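# Set block flat on rack rails, rope fully on table

## Task

Put the block so it lies flat across both rails of the rack, and make sure that when the job ends no part of the rope, which starts out draped over the table edge, hangs beyond the table.

## Robot and tools

Robot: two arms, left_arm and right_arm, each with a five-jointed dexterous hand (right_arm has a right hand, left_arm its mirror image). Bases in the scene frame: left_arm at (-0.067, +0.364, 0) m, right_arm at (+0.046, -0.518, 0) m, both turned about 1 degree about z. Cameras: cam_high (fixed, on a stand behind the arms), cam_left_wrist and cam_right_wrist, all 504x504.

Frames. Scene frame: origin at table-top height, midway between the nominal bases, +z up, +x out over the table, left_arm on the +y side (image left/right may differ). Hand positions, quaternions, velocities and Hand targets in results are each in that arm's own base frame. Hand point axes: +z along straight fingers toward the tips, +y out of the palm face, +x across the palm away from the thumb on the right hand (toward the thumb on the left). The palm sits at y = -0.062; straight fingertips end roughly 0.12 m past the hand point in z. A rigid mast on the palm side near the wrist (x about 0.05 to 0.10, z -0.16 to -0.11) can strike things.

The 48-number row (used by execute_actions and move). A single flat list covers both arms: left dx, dy, dz, rx, ry, rz; then 16 left finger numbers; left current_limit, speed; then the same 24 for the right. All values lie in [-1, 1]. Pose numbers are offsets, not poses: measured from that arm's Hand target as it was when the action or move began, along the arm's own base axes, rotation turning about the Hand target position. 1.0 equals 0.6 m or 180 degrees; rx, ry, rz form a single rotation vector. All six at 0 means stay at (or go back to) the Hand target. Each row in an action counts from the same start, not from the previous row, and repeating an offset in a new call moves further.
Finger numbers are absolute hinge goals scaled between two stops, in this order: index_mcp, index_abd, index_pip, index_dip, middle_mcp, middle_abd, middle_pip, middle_dip, ring_mcp, ring_abd, ring_pip, ring_dip, thumb_cmc, thumb_axl, thumb_mcp, thumb_ipl. Lower values curl (mcp, pip, dip) or swing the thumb in front of the palm (thumb_cmc). Straight values: mcp +0.75, abd 0.00, pip +0.58, dip +0.70, thumb_cmc +0.71, thumb_axl +0.68, thumb_mcp +0.23, thumb_ipl +0.17. A 0 is a real goal, so to leave a hand alone copy back its hand_goal plus hand_current_limit and hand_speed. current_limit maps -1..+1 onto 0..550 mA (floor 11 mA); speed sets hinge speed as (speed+1)/2 of 8.5 rad/s. Initial values: +0.4 and -0.6.

Tools.
- execute_actions: actions is a list of actions; each action is up to 15 rows, one per 1/30 s step, a shorter one repeating its final row. cameras: list of names, ["all"], or []; an empty actions list returns images and state.
- move: target is one 48-number row or up to 15 rows, every row offset from the same starting Hand targets. Straight-line path to each. speed: m/s, 0.002 to 3.6 (default 0.25), turning capped at double that in rad/s; one value or one per target. blend: corner rounding in m for lists (0 = stop at each). stop_force: 3 to 120 N, shared by both arms; an arm's path ends when its wrist sensor feels that much push against its travel. Unreliable for turning moves or light loose objects; omit it when backing off a contact. zero (only with stop_force): re-zero before moving, default true. blocking=false returns early (not with stop_force). Result adds a move: line such as done, off_target, moving, held or fault, plus limits (paced = pose clipped, held = steps withheld).
- wait: seconds 0 to 10; arms hold last command.
- stop: brakes a running move.
- zoom_image: camera (cam_high, cam_left_wrist or cam_right_wrist) and region [x0, y0, x1, y1] in pixels, top-left origin, at most 504 per side, from the latest image.
- zero_wrist_force: arm (left_arm or right_arm); tares the wrist sensor.
- finished_scene: scene number; ends the scene irreversibly.

Reading results. Hand target is the last commanded pose (after clipping); the hand often rests short of it and the next command asks for it again. Joint velocities may say within noise. Per motor: hand_goal, hand_measured, hand_current_ma (positive pushes toward -1), hand_state (moving, goal, blocked, overload). Wrist force/torque are in the end-effector axes, with a third line for the peak since last shown; a push reads as force from the surface into the arm. Joint torques include the arm's own weight.

Cautions. Commanded orientation is clipped to 32 degrees from the measured one per step. Arms are stiff: aiming even slightly into a firm surface, about 150 N of outside force, or contact torque at the limits (130 N m for the three big joints, 24.3 N m for each wrist joint) stops the arm for 10 s. Keep arms apart; a clearance check blocks most approaches but fingers can still collide. Avoid paths near an arm's own base. A motor drawing 495 mA or more for 5 s shuts down for 10 s; motors above 85 °C set the brakes (warning at 70 °C). Never drop, slam or fling objects, nor let anything, the rope included, go off the table; objects may be nudged by outside pushes. To release a press, command back past the hand point.

Each tool is called after "Request:" by a JSON object that holds its "name" and its "arguments".

## Session

Request:
{"name": "execute_actions", "arguments": {"actions": []}}

Scene clock: 0.00 s.
left_arm: end_effector_position=(+0.4882, -0.1321, +0.1578) hand_goal=(+0.754, +0.000, +0.576, +0.696, +0.754, +0.000, +0.576, +0.696, +0.754, +0.000, +0.576, +0.696, +0.714, +0.678, +0.226, +0.168) hand_measured=(+0.754, +0.000, +0.576, +0.696, +0.754, +0.000, +0.576, +0.696, +0.754, +0.000, +0.576, +0.696, +0.714, +0.678, +0.226, +0.168) hand_current_ma=(+0, +0, +0, +0, +0, +0, +0, +0, +0, +0, +0, +0, +0, +0, +0, +0) hand_state=(goal, goal, goal, goal, goal, goal, goal, goal, goal, goal, goal, goal, goal, goal, goal, goal) hand_current_limit=0.40 hand_speed=-0.60 end_effector_quat_wxyz=(+0.015, +0.767, -0.033, -0.640) | right_arm: end_effector_position=(+0.4000, +0.5286, +0.2323) hand_goal=(+0.754, +0.000, +0.576, +0.696, +0.754, +0.000, +0.576, +0.696, +0.754, +0.000, +0.576, +0.696, +0.714, +0.678, +0.226, +0.168) hand_measured=(+0.754, +0.000, +0.576, +0.696, +0.754, +0.000, +0.576, +0.696, +0.754, +0.000, +0.576, +0.696, +0.714, +0.678, +0.226, +0.168) hand_current_ma=(+0, +0, +0, +0, +0, +0, +0, +0, +0, +0, +0, +0, +0, +0, +0, +0) hand_state=(goal, goal, goal, goal, goal, goal, goal, goal, goal, goal, goal, goal, goal, goal, goal, goal) hand_current_limit=0.40 hand_speed=-0.60 end_effector_quat_wxyz=(+0.005, -0.411, +0.898, -0.155)
Joint positions: left_arm=[3.259 -2.406 -1.084 -2.611 1.705 1.663] | right_arm=[0.697 -1.162 1.335 -1.67 -1.873 -1.722]
Joint velocities: within noise
Joint torques (N m): no reading
Motor temperatures (°C): left_arm=[26 25 24 33 33 38] | right_arm=[27 28 26 31 40 37]
Wrist force (N): no reading
Wrist torque (N m): no reading
Wrist force, peak (N): no reading
Hand target: left_arm +0.4882, -0.1321, +0.1578; +0.015, +0.767, -0.033, -0.640 | right_arm +0.4000, +0.5286, +0.2323; +0.005, -0.411, +0.898, -0.155

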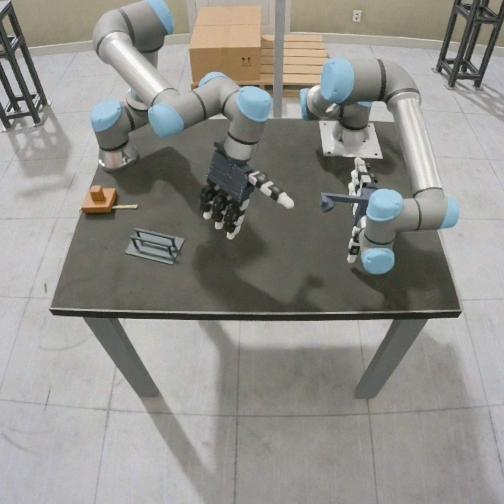

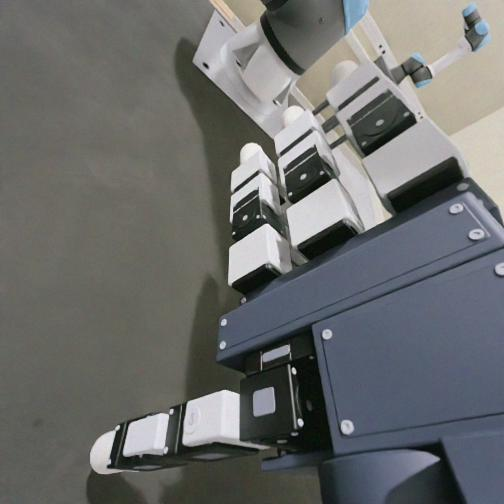

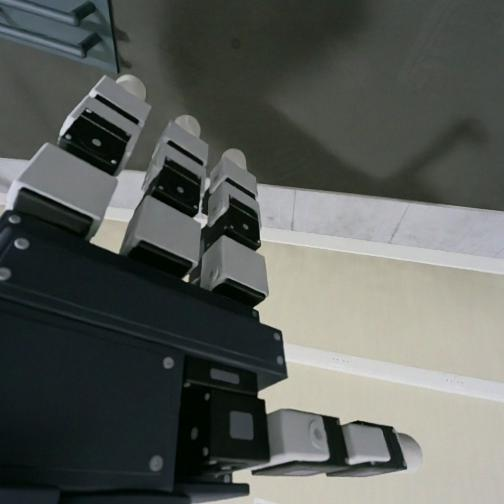

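Request:
{"name": "zoom_image", "arguments": {"camera": "cam_high", "region": [60, 160, 220, 320]}}

Request:
{"name": "zoom_image", "arguments": {"camera": "cam_high", "region": [40, 100, 480, 420]}}

Scaled by 3.150.

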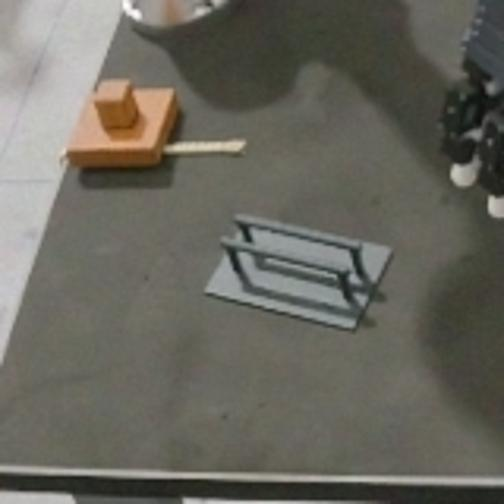

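Scaled by 1.145.

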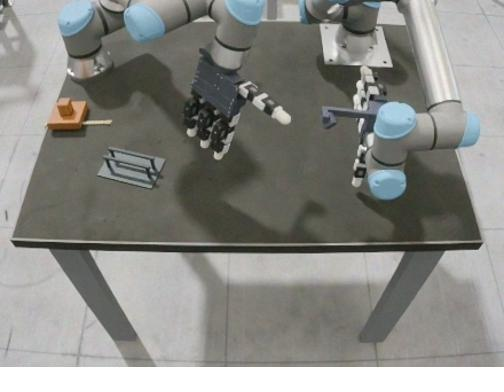

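Request:
{"name": "move", "arguments": {"target": [0,0,0,0,0,0,0.754,0,0.576,0.696,0.754,0,0.576,0.696,0.754,0,0.576,0.696,0.714,0.678,0.226,0.168,0.4,-0.6,-0.25,-0.381,0.117,0.102,0.003,-0.271,0.754,0,0.576,0.696,0.754,0,0.576,0.696,0.754,0,0.576,0.696,0.714,0.678,0.226,0.168,0.4,-0.6], "cameras": ["all"]}}

Scene clock: 369.53 s.
left_arm: end_effector_position=(+0.4882, -0.1321, +0.1578) hand_goal=(+0.754, +0.000, +0.576, +0.696, +0.754, +0.000, +0.576, +0.696, +0.754, +0.000, +0.576, +0.696, +0.714, +0.678, +0.226, +0.168) hand_measured=(+0.754, +0.002, +0.576, +0.696, +0.754, +0.002, +0.576, +0.696, +0.754, +0.002, +0.576, +0.696, +0.714, +0.678, +0.226, +0.168) hand_current_ma=(-2, +3, +2, +0, -2, +4, +2, +0, -2, +3, +2, +0, +1, -2, -1, -1) hand_state=(goal, goal, goal, goal, goal, goal, goal, goal, goal, goal, goal, goal, goal, goal, goal, goal) hand_current_limit=0.40 hand_speed=-0.60 end_effector_quat_wxyz=(+0.015, +0.767, -0.033, -0.640) | right_arm: end_effector_position=(+0.2501, +0.3001, +0.3024) hand_goal=(+0.754, +0.000, +0.576, +0.696, +0.754, +0.000, +0.576, +0.696, +0.754, +0.000, +0.576, +0.696, +0.714, +0.678, +0.226, +0.168) hand_measured=(+0.752, +0.000, +0.576, +0.696, +0.752, +0.000, +0.576, +0.696, +0.752, +0.000, +0.576, +0.696, +0.714, +0.678, +0.224, +0.168) hand_current_ma=(-3, +0, +1, +0, -3, +0, +1, +0, -3, +0, +1, +0, -1, -1, -6, -1) hand_state=(goal, goal, goal, goal, goal, goal, goal, goal, goal, goal, goal, goal, goal, goal, goal, goal) hand_current_limit=0.40 hand_speed=-0.60 end_effector_quat_wxyz=(+0.001, +0.000, +1.000, +0.000)
Joint positions: left_arm=[3.259 -2.406 -1.084 -2.611 1.705 1.663] | right_arm=[0.318 -2.085 2.086 -1.574 -1.572 -1.253]
Joint torques (N m): left_arm=[0.73 51.62 18.97 -1.18 0.24 0.11] | right_arm=[-12.46 -11.08 -10.23 0.28 1.79 -2.19]
Wrist force (N): left_arm=[0.0 0.0 0.0] | right_arm=[0.2 -0.6 0.4]
Wrist torque (N m): left_arm=[0.00 0.00 0.00] | right_arm=[0.00 0.00 0.10]
Wrist force, peak (N): left_arm=[-0.1 0.2 -0.2] | right_arm=[0.9 -1.4 0.2]
Hand target: left_arm +0.4882, -0.1321, +0.1578; +0.015, +0.767, -0.033, -0.640 | right_arm +0.2500, +0.3000, +0.3025; +0.001, +0.000, +1.000, +0.000
Off the commanded pose: left_arm 0.000 m, 0 deg | right_arm 0.000 m, 0 deg.
move: done

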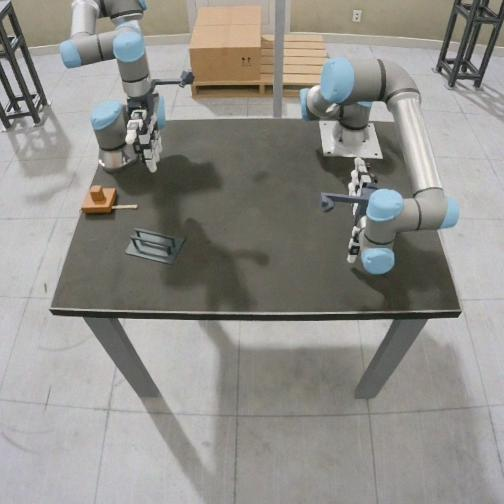

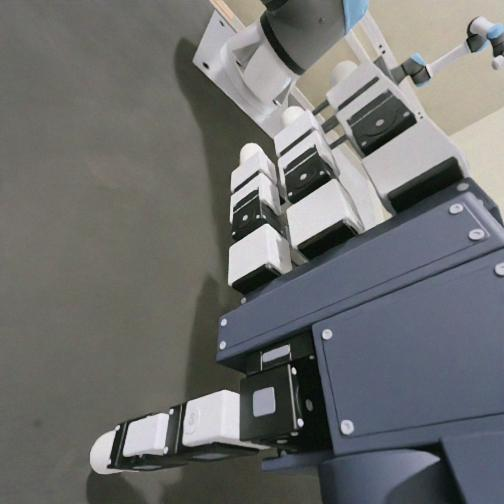

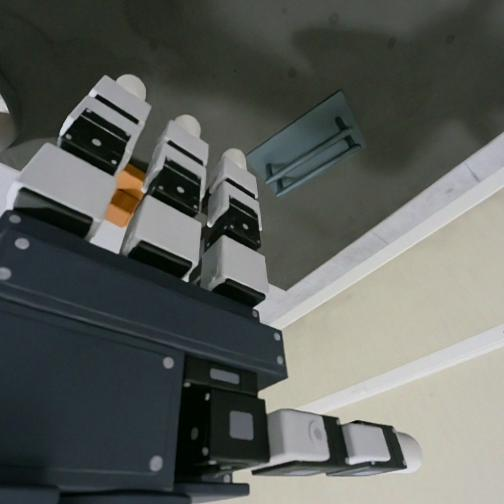

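Request:
{"name": "zoom_image", "arguments": {"camera": "cam_high", "region": [80, 60, 220, 200]}}

Request:
{"name": "zoom_image", "arguments": {"camera": "cam_right_wrist", "region": [0, 20, 504, 320]}}

Request:
{"name": "zoom_image", "arguments": {"camera": "cam_high", "region": [300, 100, 480, 280]}}

Scaled by 3.600.

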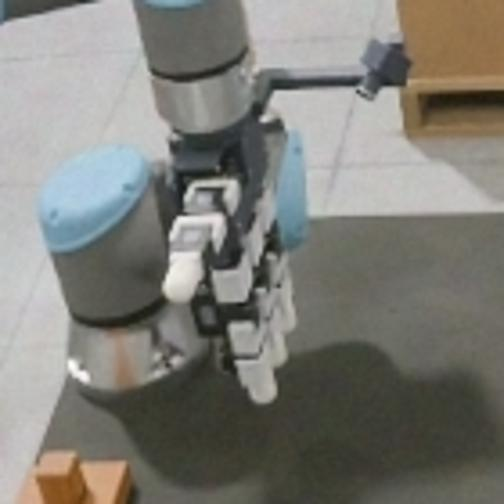

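Scaled by 1.000.

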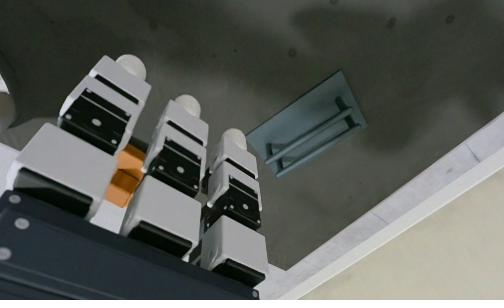

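Scaled by 2.800.

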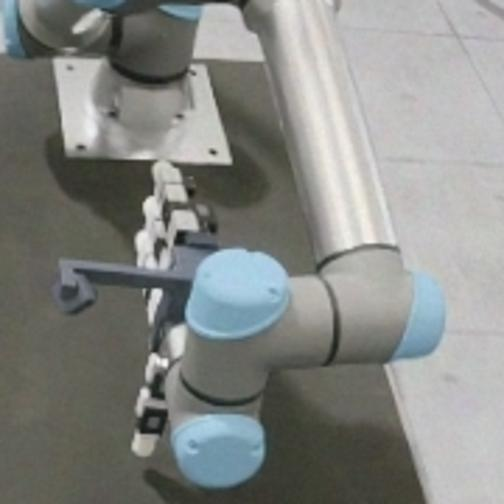

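Request:
{"name": "move", "arguments": {"target": [0,0,0,0,0,0,0.754,0,0.576,0.696,0.754,0,0.576,0.696,0.754,0,0.576,0.696,0.714,0.678,0.226,0.168,0.4,-0.6,0.07,-0.31,0.0,0,0,-0.5,0.754,0,0.576,0.696,0.754,0,0.576,0.696,0.754,0,0.576,0.696,0.714,0.678,0.226,0.168,0.4,-0.6], "cameras": ["all"], "speed": 0.4}}

Scene clock: 490.07 s.
left_arm: end_effector_position=(+0.4882, -0.1321, +0.1578) hand_goal=(+0.754, +0.000, +0.576, +0.696, +0.754, +0.000, +0.576, +0.696, +0.754, +0.000, +0.576, +0.696, +0.714, +0.678, +0.226, +0.168) hand_measured=(+0.754, +0.002, +0.576, +0.696, +0.754, +0.002, +0.576, +0.696, +0.754, +0.002, +0.576, +0.696, +0.714, +0.678, +0.226, +0.168) hand_current_ma=(-2, +3, +2, +0, -2, +4, +2, +0, -2, +3, +2, +0, +1, -2, -1, -1) hand_state=(goal, goal, goal, goal, goal, goal, goal, goal, goal, goal, goal, goal, goal, goal, goal, goal) hand_current_limit=0.40 hand_speed=-0.60 end_effector_quat_wxyz=(+0.015, +0.767, -0.033, -0.640) | right_arm: end_effector_position=(+0.2920, +0.1140, +0.3025) hand_goal=(+0.754, +0.000, +0.576, +0.696, +0.754, +0.000, +0.576, +0.696, +0.754, +0.000, +0.576, +0.696, +0.714, +0.678, +0.226, +0.168) hand_measured=(+0.752, +0.000, +0.576, +0.696, +0.752, +0.000, +0.576, +0.696, +0.752, +0.000, +0.576, +0.696, +0.714, +0.678, +0.224, +0.168) hand_current_ma=(-3, +0, +1, +0, -3, +0, +1, +0, -3, +0, +1, +0, -1, -1, -6, -1) hand_state=(goal, goal, goal, goal, goal, goal, goal, goal, goal, goal, goal, goal, goal, goal, goal, goal) hand_current_limit=0.40 hand_speed=-0.60 end_effector_quat_wxyz=(+0.000, +0.707, +0.707, -0.001)
Joint positions: left_arm=[3.259 -2.406 -1.084 -2.611 1.705 1.663] | right_arm=[0.018 -2.288 2.162 -1.444 -1.572 0.017]
Joint torques (N m): left_arm=[0.53 51.42 18.73 -1.22 0.28 0.01] | right_arm=[9.1 15.12 -34.97 -5.47 -2.01 1.92]
Wrist force (N): left_arm=[0.0 0.0 0.0] | right_arm=[0.0 -0.8 0.4]
Wrist torque (N m): left_arm=[0.00 0.00 0.00] | right_arm=[-0.01 0.01 -0.06]
Wrist force, peak (N): left_arm=[-0.4 0.1 0.1] | right_arm=[0.3 -1.1 0.4]
Hand target: left_arm +0.4882, -0.1321, +0.1578; +0.015, +0.767, -0.033, -0.640 | right_arm +0.2920, +0.1140, +0.3025; +0.000, +0.707, +0.707, -0.001
Off the commanded pose: left_arm 0.000 m, 0 deg | right_arm 0.000 m, 0 deg.
move: done

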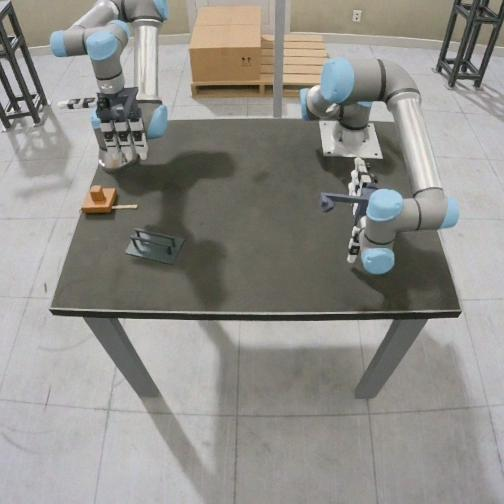

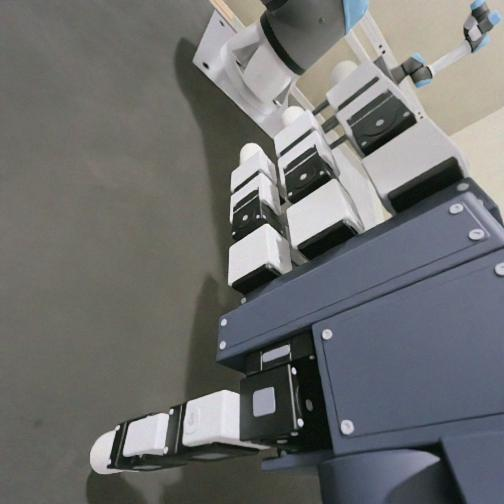

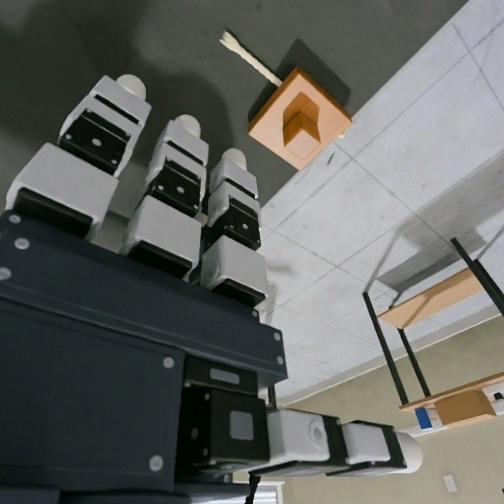

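Request:
{"name": "zoom_image", "arguments": {"camera": "cam_right_wrist", "region": [200, 20, 370, 190]}}

Scaled by 2.965.

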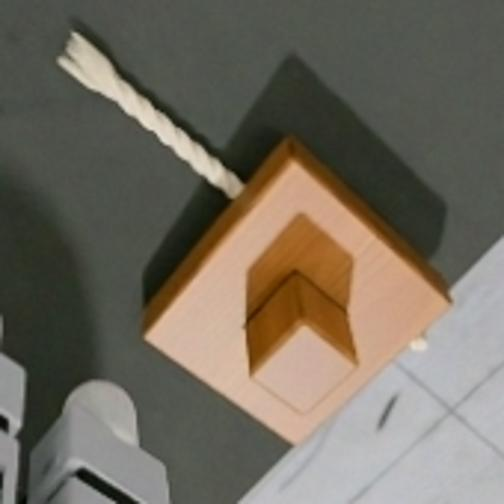

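Request:
{"name": "move", "arguments": {"target": [0,0,0,0,0,0,0.754,0,0.576,0.696,0.754,0,0.576,0.696,0.754,0,0.576,0.696,0.714,0.678,0.226,0.168,0.4,-0.6,-0.0917,0.0783,-0.1708,0,0,0.5,0.754,0.08,0.576,0.696,0.754,-0.08,0.576,0.696,0.754,-0.08,0.576,0.696,0.714,0.678,0.226,0.168,0.4,-0.6], "cameras": ["cam_high","cam_right_wrist"], "speed": 0.4}}

Scene clock: 610.80 s.
left_arm: end_effector_position=(+0.4882, -0.1321, +0.1578) hand_goal=(+0.754, +0.000, +0.576, +0.696, +0.754, +0.000, +0.576, +0.696, +0.754, +0.000, +0.576, +0.696, +0.714, +0.678, +0.226, +0.168) hand_measured=(+0.754, +0.002, +0.576, +0.696, +0.754, +0.002, +0.576, +0.696, +0.754, +0.002, +0.576, +0.696, +0.714, +0.678, +0.226, +0.168) hand_current_ma=(-2, +3, +2, +0, -2, +4, +2, +0, -2, +3, +2, +0, +1, -2, -1, -1) hand_state=(goal, goal, goal, goal, goal, goal, goal, goal, goal, goal, goal, goal, goal, goal, goal, goal) hand_current_limit=0.40 hand_speed=-0.60 end_effector_quat_wxyz=(+0.015, +0.767, -0.033, -0.640) | right_arm: end_effector_position=(+0.2370, +0.1610, +0.2000) hand_goal=(+0.754, +0.080, +0.576, +0.696, +0.754, -0.080, +0.576, +0.696, +0.754, -0.080, +0.576, +0.696, +0.714, +0.678, +0.226, +0.168) hand_measured=(+0.752, +0.076, +0.576, +0.696, +0.752, -0.076, +0.576, +0.696, +0.752, -0.076, +0.576, +0.696, +0.714, +0.678, +0.224, +0.168) hand_current_ma=(-3, -6, +1, +0, -3, +7, +1, +0, -3, +7, +1, +0, -1, -1, -7, -1) hand_state=(goal, goal, goal, goal, goal, goal, goal, goal, goal, goal, goal, goal, goal, goal, goal, goal) hand_current_limit=0.40 hand_speed=-0.60 end_effector_quat_wxyz=(+0.001, +0.000, +1.000, +0.000)
Joint positions: left_arm=[3.259 -2.406 -1.084 -2.611 1.705 1.663] | right_arm=[-0.285 -2.378 2.447 -1.641 -1.571 -1.857]
Joint torques (N m): left_arm=[0.11 51.55 18.58 -1.22 0.34 0.01] | right_arm=[-11.89 15.81 -8.33 -5.35 1.93 -1.72]
Wrist force (N): left_arm=[-0.1 0.1 -0.1] | right_arm=[0.1 -0.8 0.5]
Wrist torque (N m): left_arm=[0.02 0.02 -0.01] | right_arm=[-0.04 0.00 0.09]
Wrist force, peak (N): left_arm=[-0.3 0.2 0.0] | right_arm=[0.4 -1.0 0.8]
Hand target: left_arm +0.4882, -0.1321, +0.1578; +0.015, +0.767, -0.033, -0.640 | right_arm +0.2370, +0.1610, +0.2000; +0.001, +0.000, +1.000, +0.000
Off the commanded pose: left_arm 0.000 m, 0 deg | right_arm 0.000 m, 0 deg.
move: done
Images, in order (width x height): cam_high 504x504, cam_right_wrist 504x504.

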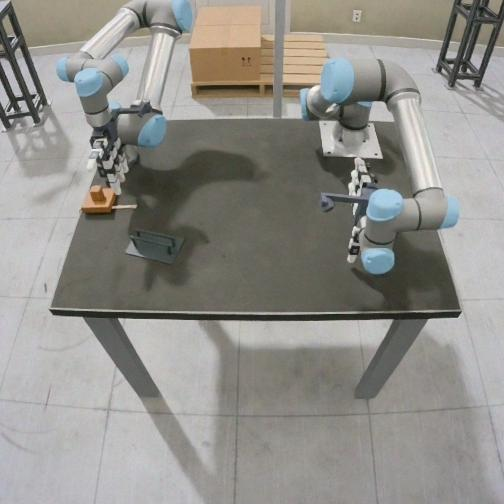

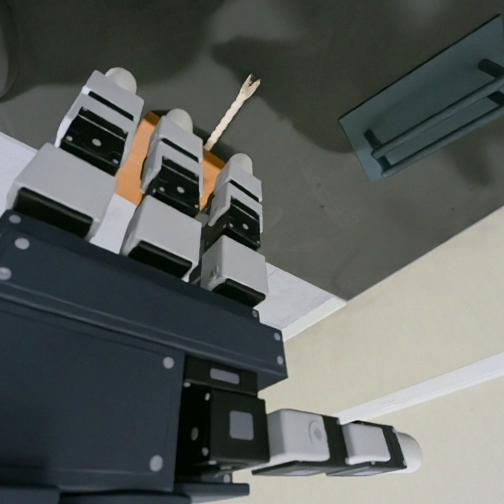

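Request:
{"name": "move", "arguments": {"target": [0,0,0,0,0,0,0.754,0,0.576,0.696,0.754,0,0.576,0.696,0.754,0,0.576,0.696,0.714,0.678,0.226,0.168,0.4,-0.6,0.0133,0,-0.0833,0,0,0,0.754,0.08,0.576,0.696,0.754,-0.08,0.576,0.696,0.6,-0.08,0.4,0.5,0.714,0.678,0.226,0.168,0.4,-0.6], "cameras": ["cam_right_wrist"], "speed": 0.2}}

Request:
{"name": "zoom_image", "arguments": {"camera": "cam_right_wrist", "region": [80, 40, 300, 260]}}

Scene clock: 643.90 s.
left_arm: end_effector_position=(+0.4882, -0.1321, +0.1578) hand_goal=(+0.754, +0.000, +0.576, +0.696, +0.754, +0.000, +0.576, +0.696, +0.754, +0.000, +0.576, +0.696, +0.714, +0.678, +0.226, +0.168) hand_measured=(+0.754, +0.002, +0.576, +0.696, +0.754, +0.002, +0.576, +0.696, +0.754, +0.002, +0.576, +0.696, +0.714, +0.678, +0.226, +0.168) hand_current_ma=(-2, +3, +2, +0, -2, +4, +2, +0, -2, +3, +2, +0, +1, -2, -1, -1) hand_state=(goal, goal, goal, goal, goal, goal, goal, goal, goal, goal, goal, goal, goal, goal, goal, goal) hand_current_limit=0.40 hand_speed=-0.60 end_effector_quat_wxyz=(+0.015, +0.767, -0.033, -0.640) | right_arm: end_effector_position=(+0.2450, +0.1610, +0.1501) hand_goal=(+0.754, +0.080, +0.576, +0.696, +0.754, -0.080, +0.576, +0.696, +0.600, -0.080, +0.400, +0.500, +0.714, +0.678, +0.226, +0.168) hand_measured=(+0.752, +0.076, +0.576, +0.696, +0.752, -0.076, +0.576, +0.696, +0.604, -0.076, +0.404, +0.504, +0.714, +0.678, +0.224, +0.168) hand_current_ma=(-3, -6, +1, +0, -3, +7, +1, +0, +8, +7, +9, +7, -1, -1, -7, -1) hand_state=(goal, goal, goal, goal, goal, goal, goal, goal, goal, goal, goal, goal, goal, goal, goal, goal) hand_current_limit=0.40 hand_speed=-0.60 end_effector_quat_wxyz=(+0.001, +0.000, +1.000, +0.000)
Joint positions: left_arm=[3.259 -2.406 -1.084 -2.611 1.705 1.663] | right_arm=[-0.274 -2.311 2.56 -1.822 -1.571 -1.845]
Joint torques (N m): left_arm=[0.32 51.63 18.36 -1.22 0.16 0.06] | right_arm=[9.9 15.1 -7.43 -5.33 -1.84 1.62]
Wrist force (N): left_arm=[-0.1 0.2 0.0] | right_arm=[0.0 -0.2 0.7]
Wrist torque (N m): left_arm=[0.02 0.01 -0.01] | right_arm=[0.02 0.02 -0.07]
Wrist force, peak (N): left_arm=[0.2 0.1 0.2] | right_arm=[0.4 -0.9 0.8]
Hand target: left_arm +0.4882, -0.1321, +0.1578; +0.015, +0.767, -0.033, -0.640 | right_arm +0.2450, +0.1610, +0.1500; +0.001, +0.000, +1.000, +0.000
Off the commanded pose: left_arm 0.000 m, 0 deg | right_arm 0.000 m, 0 deg.
move: done
Images, in order (width x height): cam_right_wrist 504x504.

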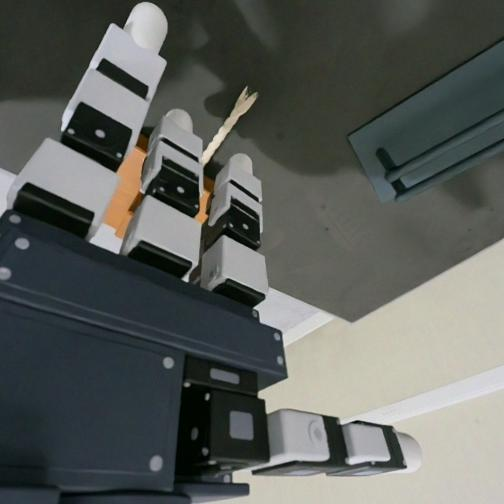

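Scaled by 2.291.

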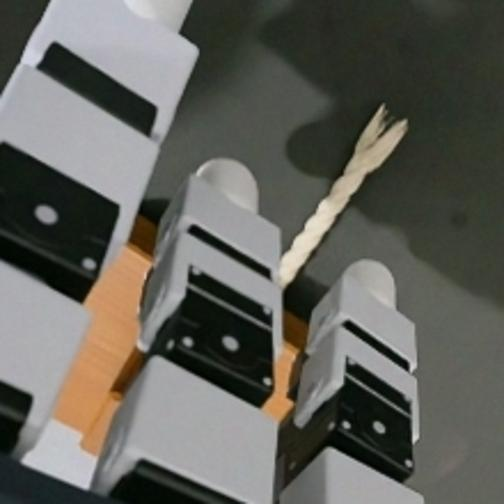

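Request:
{"name": "move", "arguments": {"target": [0,0,0,0,0,0,0.754,0,0.576,0.696,0.754,0,0.576,0.696,0.754,0,0.576,0.696,0.714,0.678,0.226,0.168,0.4,-0.6,0.0,0,-0.03,0,0,0,0.754,0.08,0.576,0.696,0.754,-0.08,0.576,0.696,0.6,-0.08,0.4,0.5,0.714,0.678,0.226,0.168,0.4,-0.6], "cameras": ["cam_right_wrist"], "speed": 0.1}}

Request:
{"name": "zoom_image", "arguments": {"camera": "cam_right_wrist", "region": [120, 60, 300, 240]}}

Scene clock: 674.60 s.
left_arm: end_effector_position=(+0.4882, -0.1321, +0.1578) hand_goal=(+0.754, +0.000, +0.576, +0.696, +0.754, +0.000, +0.576, +0.696, +0.754, +0.000, +0.576, +0.696, +0.714, +0.678, +0.226, +0.168) hand_measured=(+0.754, +0.002, +0.576, +0.696, +0.754, +0.002, +0.576, +0.696, +0.754, +0.002, +0.576, +0.696, +0.714, +0.678, +0.226, +0.168) hand_current_ma=(-2, +3, +2, +0, -2, +4, +2, +0, -2, +3, +2, +0, +1, -2, -1, -1) hand_state=(goal, goal, goal, goal, goal, goal, goal, goal, goal, goal, goal, goal, goal, goal, goal, goal) hand_current_limit=0.40 hand_speed=-0.60 end_effector_quat_wxyz=(+0.015, +0.767, -0.033, -0.640) | right_arm: end_effector_position=(+0.2450, +0.1610, +0.1321) hand_goal=(+0.754, +0.080, +0.576, +0.696, +0.754, -0.080, +0.576, +0.696, +0.600, -0.080, +0.400, +0.500, +0.714, +0.678, +0.226, +0.168) hand_measured=(+0.752, +0.076, +0.576, +0.696, +0.752, -0.076, +0.576, +0.696, +0.604, -0.076, +0.404, +0.504, +0.714, +0.678, +0.224, +0.168) hand_current_ma=(-3, -6, +1, +0, -3, +7, +1, +0, +8, +7, +9, +7, -1, -1, -7, -1) hand_state=(goal, goal, goal, goal, goal, goal, goal, goal, goal, goal, goal, goal, goal, goal, goal, goal) hand_current_limit=0.40 hand_speed=-0.60 end_effector_quat_wxyz=(+0.001, +0.000, +1.000, +0.000)
Joint positions: left_arm=[3.259 -2.406 -1.084 -2.611 1.705 1.663] | right_arm=[-0.274 -2.289 2.603 -1.886 -1.571 -1.845]
Joint torques (N m): left_arm=[0.86 51.43 18.12 -1.31 0.25 0.11] | right_arm=[9.38 17.22 -8.54 -5.35 -0.94 1.67]
Wrist force (N): left_arm=[-0.2 0.1 0.0] | right_arm=[-0.2 -0.6 0.5]
Wrist torque (N m): left_arm=[0.02 0.03 -0.02] | right_arm=[0.00 0.06 -0.10]
Wrist force, peak (N): left_arm=[-0.2 0.2 -0.2] | right_arm=[0.1 -0.8 0.8]
Hand target: left_arm +0.4882, -0.1321, +0.1578; +0.015, +0.767, -0.033, -0.640 | right_arm +0.2450, +0.1610, +0.1320; +0.001, +0.000, +1.000, +0.000
Off the commanded pose: left_arm 0.000 m, 0 deg | right_arm 0.000 m, 0 deg.
move: done
Images, in order (width x height): cam_right_wrist 504x504.

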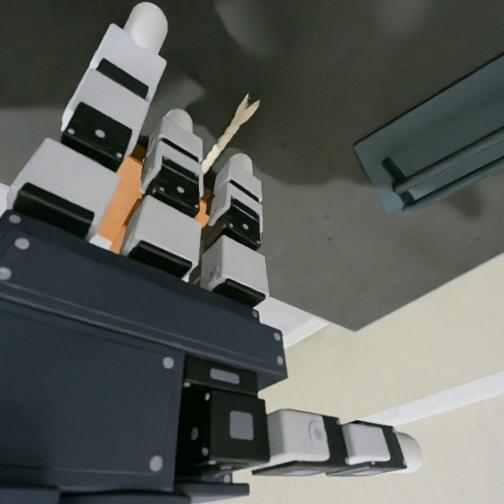

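Scaled by 2.800.

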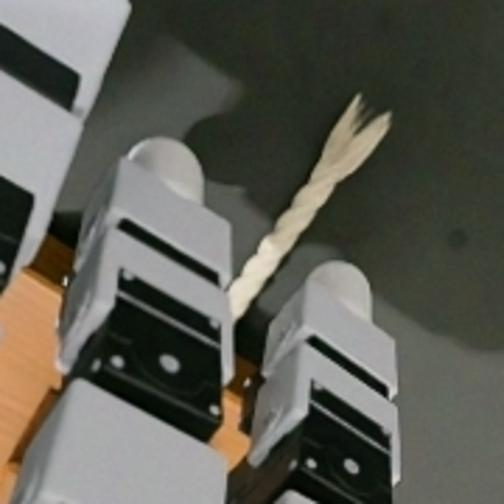

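Request:
{"name": "move", "arguments": {"target": [0,0,0,0,0,0,0.754,0,0.576,0.696,0.754,0,0.576,0.696,0.754,0,0.576,0.696,0.714,0.678,0.226,0.168,0.4,-0.6,0.0117,0,0,0,0,0,0.754,0.08,0.576,0.696,0.754,-0.08,0.576,0.696,0.6,-0.08,0.4,0.5,0.714,0.678,0.226,0.168,0.4,-0.6], "speed": 0.05}}

Request:
{"name": "move", "arguments": {"target": [0,0,0,0,0,0,0.754,0,0.576,0.696,0.754,0,0.576,0.696,0.754,0,0.576,0.696,0.714,0.678,0.226,0.168,0.4,-0.6,0,0,-0.04,0,0,0,0.754,0.08,0.576,0.696,0.754,-0.08,0.576,0.696,0.6,-0.08,0.4,0.5,0.714,0.678,0.226,0.168,0.4,-0.6], "speed": 0.01, "stop_force": 3, "cameras": ["cam_right_wrist"]}}

Request:
{"name": "zoom_image", "arguments": {"camera": "cam_right_wrist", "region": [120, 60, 300, 240]}}

Scene clock: 706.67 s.
left_arm: end_effector_position=(+0.4882, -0.1321, +0.1578) hand_goal=(+0.754, +0.000, +0.576, +0.696, +0.754, +0.000, +0.576, +0.696, +0.754, +0.000, +0.576, +0.696, +0.714, +0.678, +0.226, +0.168) hand_measured=(+0.754, +0.002, +0.576, +0.696, +0.754, +0.002, +0.576, +0.696, +0.754, +0.002, +0.576, +0.696, +0.714, +0.678, +0.226, +0.168) hand_current_ma=(-2, +3, +2, +0, -2, +4, +2, +0, -2, +3, +2, +0, +1, -2, -1, -1) hand_state=(goal, goal, goal, goal, goal, goal, goal, goal, goal, goal, goal, goal, goal, goal, goal, goal) hand_current_limit=0.40 hand_speed=-0.60 end_effector_quat_wxyz=(+0.015, +0.767, -0.033, -0.640) | right_arm: end_effector_position=(+0.2520, +0.1610, +0.1320) hand_goal=(+0.754, +0.080, +0.576, +0.696, +0.754, -0.080, +0.576, +0.696, +0.600, -0.080, +0.400, +0.500, +0.714, +0.678, +0.226, +0.168) hand_measured=(+0.752, +0.076, +0.576, +0.696, +0.752, -0.076, +0.576, +0.696, +0.604, -0.076, +0.404, +0.504, +0.714, +0.678, +0.224, +0.168) hand_current_ma=(-3, -6, +1, +0, -3, +7, +1, +0, +8, +7, +9, +7, -1, -1, -7, -1) hand_state=(goal, goal, goal, goal, goal, goal, goal, goal, goal, goal, goal, goal, goal, goal, goal, goal) hand_current_limit=0.40 hand_speed=-0.60 end_effector_quat_wxyz=(+0.001, +0.000, +1.000, +0.000)
Joint positions: left_arm=[3.259 -2.406 -1.084 -2.611 1.705 1.663] | right_arm=[-0.264 -2.254 2.594 -1.912 -1.571 -1.836]
Joint torques (N m): left_arm=[0.41 51.52 18.36 -1.21 0.23 0.09] | right_arm=[10.51 15.27 -33.21 -5.43 1.12 1.8]
Wrist force (N): left_arm=[-0.2 0.2 0.0] | right_arm=[0.0 -0.3 0.2]
Wrist torque (N m): left_arm=[0.03 0.03 -0.03] | right_arm=[0.05 0.03 -0.07]
Wrist force, peak (N): left_arm=[-0.3 0.2 0.1] | right_arm=[-0.2 -0.8 0.6]
Hand target: left_arm +0.4882, -0.1321, +0.1578; +0.015, +0.767, -0.033, -0.640 | right_arm +0.2520, +0.1610, +0.1320; +0.001, +0.000, +1.000, +0.000
Off the commanded pose: left_arm 0.000 m, 0 deg | right_arm 0.000 m, 0 deg.
move: done

Scene clock: 708.83 s.
left_arm: end_effector_position=(+0.4882, -0.1321, +0.1578) hand_goal=(+0.754, +0.000, +0.576, +0.696, +0.754, +0.000, +0.576, +0.696, +0.754, +0.000, +0.576, +0.696, +0.714, +0.678, +0.226, +0.168) hand_measured=(+0.754, +0.002, +0.576, +0.696, +0.754, +0.002, +0.576, +0.696, +0.754, +0.002, +0.576, +0.696, +0.714, +0.678, +0.226, +0.168) hand_current_ma=(-2, +3, +2, +0, -2, +4, +2, +0, -2, +3, +2, +0, +1, -2, -1, -1) hand_state=(goal, goal, goal, goal, goal, goal, goal, goal, goal, goal, goal, goal, goal, goal, goal, goal) hand_current_limit=0.40 hand_speed=-0.60 end_effector_quat_wxyz=(+0.015, +0.767, -0.033, -0.640) | right_arm: end_effector_position=(+0.2520, +0.1610, +0.1221) hand_goal=(+0.754, +0.080, +0.576, +0.696, +0.754, -0.080, +0.576, +0.696, +0.600, -0.080, +0.400, +0.500, +0.714, +0.678, +0.226, +0.168) hand_measured=(+0.752, +0.076, +0.576, +0.696, +0.752, -0.078, +0.576, +0.696, +0.604, -0.076, +0.404, +0.504, +0.714, +0.678, +0.224, +0.168) hand_current_ma=(-3, -6, +1, +0, -3, +4, +1, +0, +8, +7, +9, +7, -1, -1, -7, -1) hand_state=(goal, goal, goal, goal, goal, goal, goal, goal, goal, goal, goal, goal, goal, goal, goal, goal) hand_current_limit=0.40 hand_speed=-0.60 end_effector_quat_wxyz=(+0.001, +0.000, +1.000, +0.000)
Joint positions: left_arm=[3.259 -2.406 -1.084 -2.611 1.705 1.663] | right_arm=[-0.264 -2.238 2.616 -1.95 -1.571 -1.836]
Joint torques (N m): left_arm=[0.14 51.37 18.03 -1.19 0.16 0.06] | right_arm=[2.49 -4.08 -31.96 0.45 0.33 -0.03]
Wrist force (N): left_arm=[-0.1 0.1 0.0] | right_arm=[-0.4 -0.4 -3.3]
Wrist torque (N m): left_arm=[0.02 0.02 -0.02] | right_arm=[0.32 0.08 -0.10]
Wrist force, peak (N): left_arm=[-0.3 0.1 0.2] | right_arm=[0.3 -0.5 -12.4]
Hand target: left_arm +0.4882, -0.1321, +0.1578; +0.015, +0.767, -0.033, -0.640 | right_arm +0.2520, +0.1610, +0.1221; +0.001, +0.000, +1.000, +0.000 (not the last commanded pose)
Off the commanded pose: left_arm 0.000 m, 0 deg | right_arm 0.014 m, 0 deg.
move: contact (right_arm)
Images, in order (width x height): cam_right_wrist 504x504.

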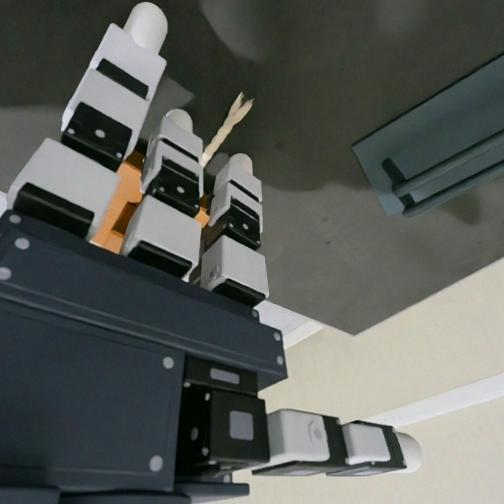

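Scaled by 2.800.

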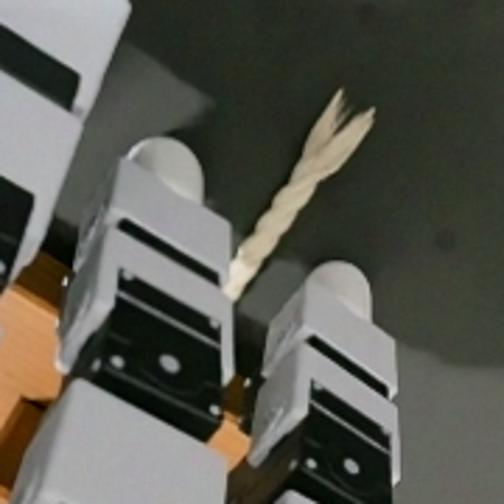

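Request:
{"name": "move", "arguments": {"target": [0,0,0,0,0,0,0.754,0,0.576,0.696,0.754,0,0.576,0.696,0.754,0,0.576,0.696,0.714,0.678,0.226,0.168,0.4,-0.6,0,0,0.0015,0,0,0,0.754,-0.3,0.576,0.696,0.754,0.3,0.576,0.696,0.6,-0.08,0.4,0.5,0.714,0.678,0.226,0.168,0.75,-0.8], "speed": 0.01, "cameras": ["cam_right_wrist"]}}

Request:
{"name": "zoom_image", "arguments": {"camera": "cam_right_wrist", "region": [120, 60, 300, 240]}}

Scene clock: 727.23 s.
left_arm: end_effector_position=(+0.4882, -0.1321, +0.1578) hand_goal=(+0.754, +0.000, +0.576, +0.696, +0.754, +0.000, +0.576, +0.696, +0.754, +0.000, +0.576, +0.696, +0.714, +0.678, +0.226, +0.168) hand_measured=(+0.754, +0.002, +0.576, +0.696, +0.754, +0.002, +0.576, +0.696, +0.754, +0.002, +0.576, +0.696, +0.714, +0.678, +0.226, +0.168) hand_current_ma=(-2, +3, +2, +0, -2, +4, +2, +0, -2, +3, +2, +0, +1, -2, -1, -1) hand_state=(goal, goal, goal, goal, goal, goal, goal, goal, goal, goal, goal, goal, goal, goal, goal, goal) hand_current_limit=0.40 hand_speed=-0.60 end_effector_quat_wxyz=(+0.015, +0.767, -0.033, -0.640) | right_arm: end_effector_position=(+0.2520, +0.1610, +0.1230) hand_goal=(+0.754, -0.300, +0.576, +0.696, +0.754, +0.300, +0.576, +0.696, +0.600, -0.080, +0.400, +0.500, +0.714, +0.678, +0.226, +0.168) hand_measured=(+0.752, -0.104, +0.576, +0.696, +0.752, +0.098, +0.576, +0.696, +0.604, -0.076, +0.404, +0.504, +0.714, +0.678, +0.224, +0.168) hand_current_ma=(-3, +481, +1, +0, -3, -481, +1, +0, +8, +7, +9, +7, -1, -1, -7, -1) hand_state=(goal, blocked, goal, goal, goal, blocked, goal, goal, goal, goal, goal, goal, goal, goal, goal, goal) hand_current_limit=0.75 hand_speed=-0.80 end_effector_quat_wxyz=(+0.001, +0.000, +1.000, +0.000)
Joint positions: left_arm=[3.259 -2.406 -1.084 -2.611 1.705 1.663] | right_arm=[-0.264 -2.24 2.614 -1.947 -1.571 -1.836]
Joint torques (N m): left_arm=[0.22 51.57 18.46 -1.2 0.26 0.13] | right_arm=[1.72 -5.19 -34.34 0.24 0.03 0.2]
Wrist force (N): left_arm=[-0.1 0.1 0.1] | right_arm=[-0.3 -0.5 0.3]
Wrist torque (N m): left_arm=[0.00 0.01 -0.01] | right_arm=[0.03 0.08 -0.11]
Wrist force, peak (N): left_arm=[-0.3 0.2 0.1] | right_arm=[-0.4 -0.5 -6.3]
Hand target: left_arm +0.4882, -0.1321, +0.1578; +0.015, +0.767, -0.033, -0.640 | right_arm +0.2520, +0.1610, +0.1230; +0.001, +0.000, +1.000, +0.000
Off the commanded pose: left_arm 0.000 m, 0 deg | right_arm 0.000 m, 0 deg.
move: done
Images, in order (width x height): cam_right_wrist 504x504.

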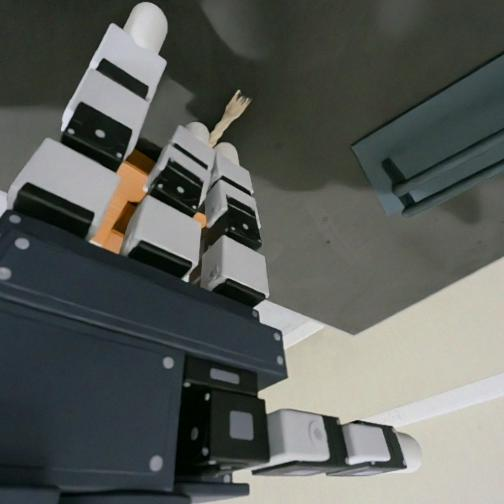

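Scaled by 2.800.

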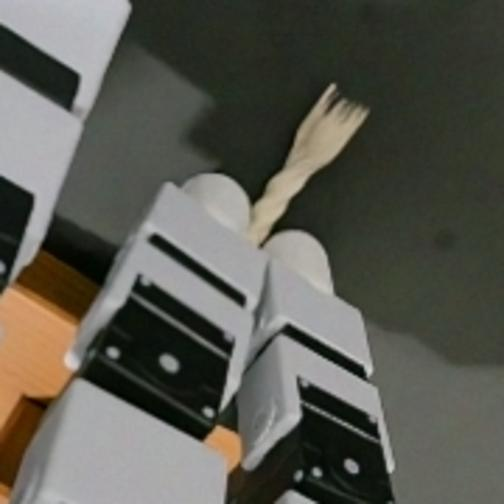

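Request:
{"name": "move", "arguments": {"target": [0,0,0,0,0,0,0.754,0,0.576,0.696,0.754,0,0.576,0.696,0.754,0,0.576,0.696,0.714,0.678,0.226,0.168,0.4,-0.6,0,0.1333,0.0,0,0,0,0.754,-0.3,0.576,0.696,0.754,0.3,0.576,0.696,0.6,-0.08,0.4,0.5,0.714,0.678,0.226,0.168,0.75,-0.8], "speed": 0.05, "cameras": ["cam_high","cam_right_wrist"]}}

Request:
{"name": "zoom_image", "arguments": {"camera": "cam_right_wrist", "region": [80, 60, 300, 280]}}

Request:
{"name": "zoom_image", "arguments": {"camera": "cam_high", "region": [60, 140, 220, 300]}}

Scene clock: 740.80 s.
left_arm: end_effector_position=(+0.4882, -0.1321, +0.1578) hand_goal=(+0.754, +0.000, +0.576, +0.696, +0.754, +0.000, +0.576, +0.696, +0.754, +0.000, +0.576, +0.696, +0.714, +0.678, +0.226, +0.168) hand_measured=(+0.754, +0.002, +0.576, +0.696, +0.754, +0.002, +0.576, +0.696, +0.754, +0.002, +0.576, +0.696, +0.714, +0.678, +0.226, +0.168) hand_current_ma=(-2, +3, +2, +0, -2, +4, +2, +0, -2, +3, +2, +0, +1, -2, -1, -1) hand_state=(goal, goal, goal, goal, goal, goal, goal, goal, goal, goal, goal, goal, goal, goal, goal, goal) hand_current_limit=0.40 hand_speed=-0.60 end_effector_quat_wxyz=(+0.015, +0.767, -0.033, -0.640) | right_arm: end_effector_position=(+0.2520, +0.2409, +0.1230) hand_goal=(+0.754, -0.300, +0.576, +0.696, +0.754, +0.300, +0.576, +0.696, +0.600, -0.080, +0.400, +0.500, +0.714, +0.678, +0.226, +0.168) hand_measured=(+0.752, -0.104, +0.576, +0.696, +0.752, +0.098, +0.576, +0.696, +0.604, -0.076, +0.404, +0.504, +0.714, +0.678, +0.224, +0.168) hand_current_ma=(-3, +481, +1, +0, -3, -481, +1, +0, +8, +7, +9, +7, -1, -1, -7, -1) hand_state=(goal, blocked, goal, goal, goal, blocked, goal, goal, goal, goal, goal, goal, goal, goal, goal, goal) hand_current_limit=0.75 hand_speed=-0.80 end_effector_quat_wxyz=(+0.001, +0.000, +1.000, +0.000)
Joint positions: left_arm=[3.259 -2.406 -1.084 -2.611 1.705 1.663] | right_arm=[0.096 -2.07 2.556 -2.058 -1.571 -1.475]
Joint torques (N m): left_arm=[0.22 51.24 18.8 -1.1 0.29 0.08] | right_arm=[11 8.38 -32.98 -5.44 -1.85 1.86]
Wrist force (N): left_arm=[0.1 0.0 0.0] | right_arm=[-0.2 -0.3 0.5]
Wrist torque (N m): left_arm=[-0.01 -0.01 0.01] | right_arm=[0.03 0.03 -0.10]
Wrist force, peak (N): left_arm=[-0.1 -0.2 0.3] | right_arm=[0.2 -1.0 0.7]
Hand target: left_arm +0.4882, -0.1321, +0.1578; +0.015, +0.767, -0.033, -0.640 | right_arm +0.2520, +0.2410, +0.1230; +0.001, +0.000, +1.000, +0.000
Off the commanded pose: left_arm 0.000 m, 0 deg | right_arm 0.000 m, 0 deg.
move: done
Images, in order (width x height): cam_high 504x504, cam_right_wrist 504x504.

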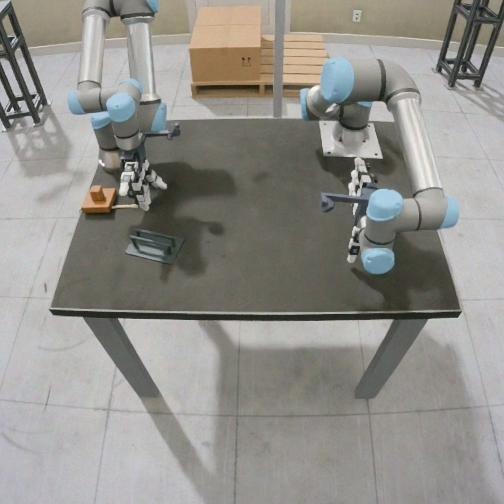

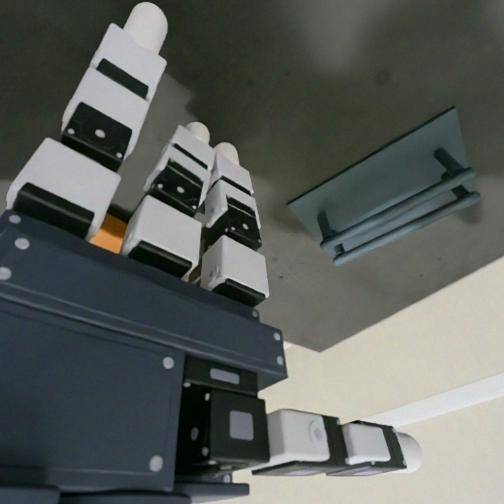

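Scaled by 2.291.

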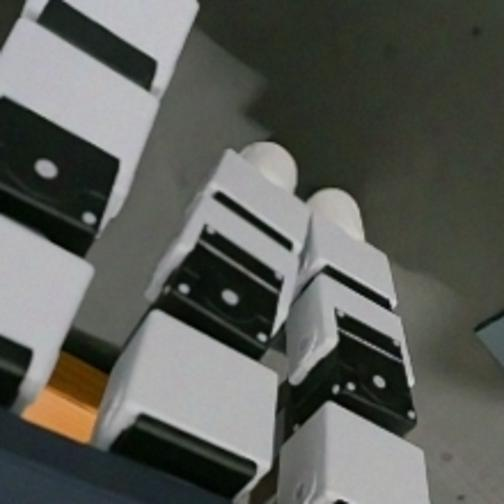

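Scaled by 3.150.

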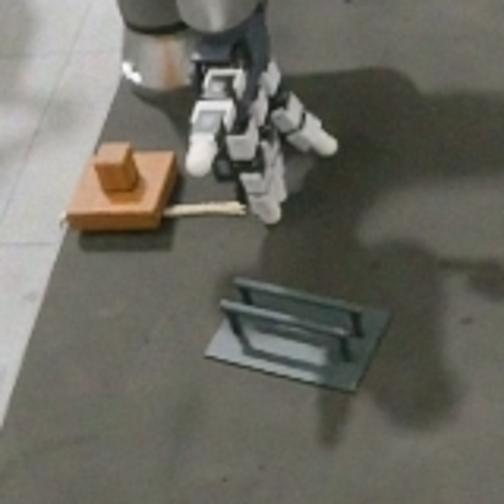

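Request:
{"name": "move", "arguments": {"target": [[0,0,0,0,0,0,0.754,0,0.576,0.696,0.754,0,0.576,0.696,0.754,0,0.576,0.696,0.714,0.678,0.226,0.168,0.4,-0.6,0,0,0.05,0,0,0,0.754,-0.3,0.576,0.696,0.754,0.3,0.576,0.696,0.6,-0.08,0.4,0.5,0.714,0.678,0.226,0.168,0.75,-0.8],[0,0,0,0,0,0,0.754,0,0.576,0.696,0.754,0,0.576,0.696,0.754,0,0.576,0.696,0.714,0.678,0.226,0.168,0.4,-0.6,-0.0367,-0.0167,0.0,0,0,0,1,0,1,1,-0.068,0,-0.299,-0.174,-0.068,0,-0.299,-0.174,0.714,0.678,0.226,0.168,0.4,-0.6]], "speed": 0.1, "cameras": ["cam_high","cam_right_wrist"]}}

Request:
{"name": "zoom_image", "arguments": {"camera": "cam_right_wrist", "region": [80, 40, 300, 260]}}

Scene clock: 960.30 s.
left_arm: end_effector_position=(+0.4882, -0.1321, +0.1578) hand_goal=(+0.754, +0.000, +0.576, +0.696, +0.754, +0.000, +0.576, +0.696, +0.754, +0.000, +0.576, +0.696, +0.714, +0.678, +0.226, +0.168) hand_measured=(+0.754, +0.002, +0.576, +0.696, +0.754, +0.002, +0.576, +0.696, +0.754, +0.002, +0.576, +0.696, +0.714, +0.678, +0.226, +0.168) hand_current_ma=(-2, +3, +2, +0, -2, +4, +2, +0, -2, +3, +2, +0, +1, -2, -1, -1) hand_state=(goal, goal, goal, goal, goal, goal, goal, goal, goal, goal, goal, goal, goal, goal, goal, goal) hand_current_limit=0.40 hand_speed=-0.60 end_effector_quat_wxyz=(+0.015, +0.767, -0.033, -0.640) | right_arm: end_effector_position=(+0.2300, +0.2310, +0.1230) hand_goal=(+1.000, +0.000, +1.000, +1.000, -0.068, +0.000, -0.298, -0.174, -0.068, +0.000, -0.298, -0.174, +0.714, +0.678, +0.226, +0.168) hand_measured=(+0.990, -0.002, +0.994, +0.996, -0.052, +0.002, -0.290, -0.172, -0.050, -0.004, -0.290, -0.172, +0.714, +0.678, +0.224, +0.168) hand_current_ma=(-28, -4, -14, -7, +47, +5, +19, +5, +58, -6, +17, +6, -1, -1, -7, -1) hand_state=(goal, goal, goal, goal, goal, goal, goal, goal, goal, goal, goal, goal, goal, goal, goal, goal) hand_current_limit=0.40 hand_speed=-0.60 end_effector_quat_wxyz=(+0.001, +0.000, +1.000, +0.000)
Joint positions: left_arm=[3.259 -2.406 -1.084 -2.611 1.705 1.663] | right_arm=[0.06 -2.179 2.596 -1.989 -1.571 -1.511]
Joint torques (N m): left_arm=[0.23 51.42 18.3 -1.18 0.19 0.02] | right_arm=[-11.6 -5.95 -6.82 -5.45 1.8 -1.81]
Wrist force (N): left_arm=[0.0 0.1 0.0] | right_arm=[-0.6 -0.5 0.4]
Wrist torque (N m): left_arm=[0.00 0.00 -0.01] | right_arm=[0.08 0.11 0.03]
Wrist force, peak (N): left_arm=[-0.3 0.0 0.3] | right_arm=[0.1 -0.6 1.2]
Hand target: left_arm +0.4882, -0.1321, +0.1578; +0.015, +0.767, -0.033, -0.640 | right_arm +0.2300, +0.2310, +0.1230; +0.001, +0.000, +1.000, +0.000
Off the commanded pose: left_arm 0.000 m, 0 deg | right_arm 0.000 m, 0 deg.
move: done
Images, in order (width x height): cam_high 504x504, cam_right_wrist 504x504.

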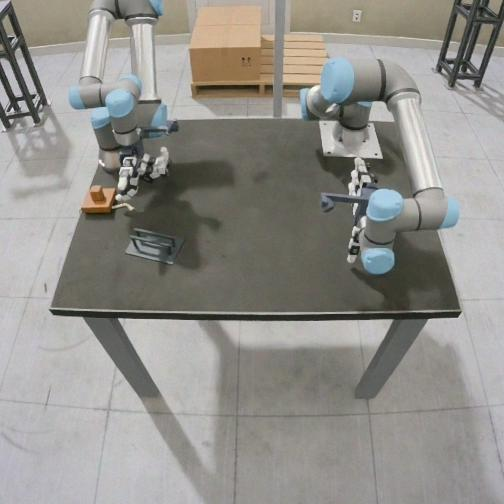

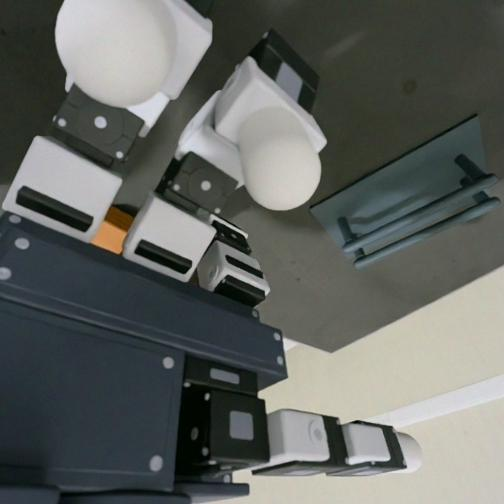

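Scaled by 2.291.

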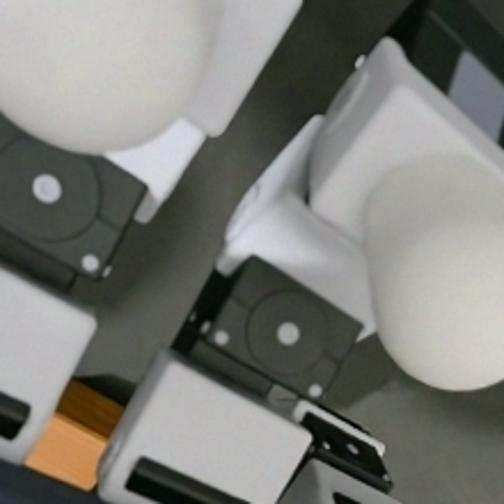

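Request:
{"name": "zoom_image", "arguments": {"camera": "cam_high", "region": [70, 150, 190, 270]}}

Scaled by 4.200.

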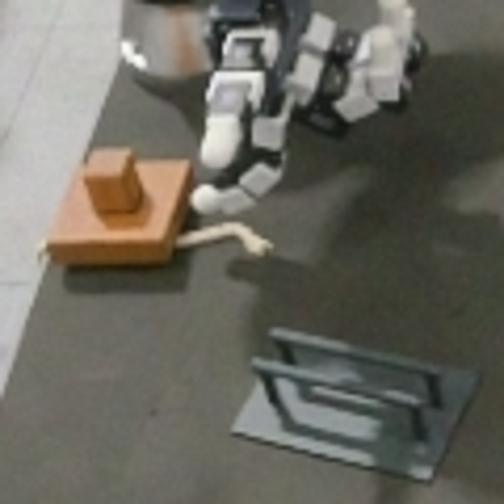

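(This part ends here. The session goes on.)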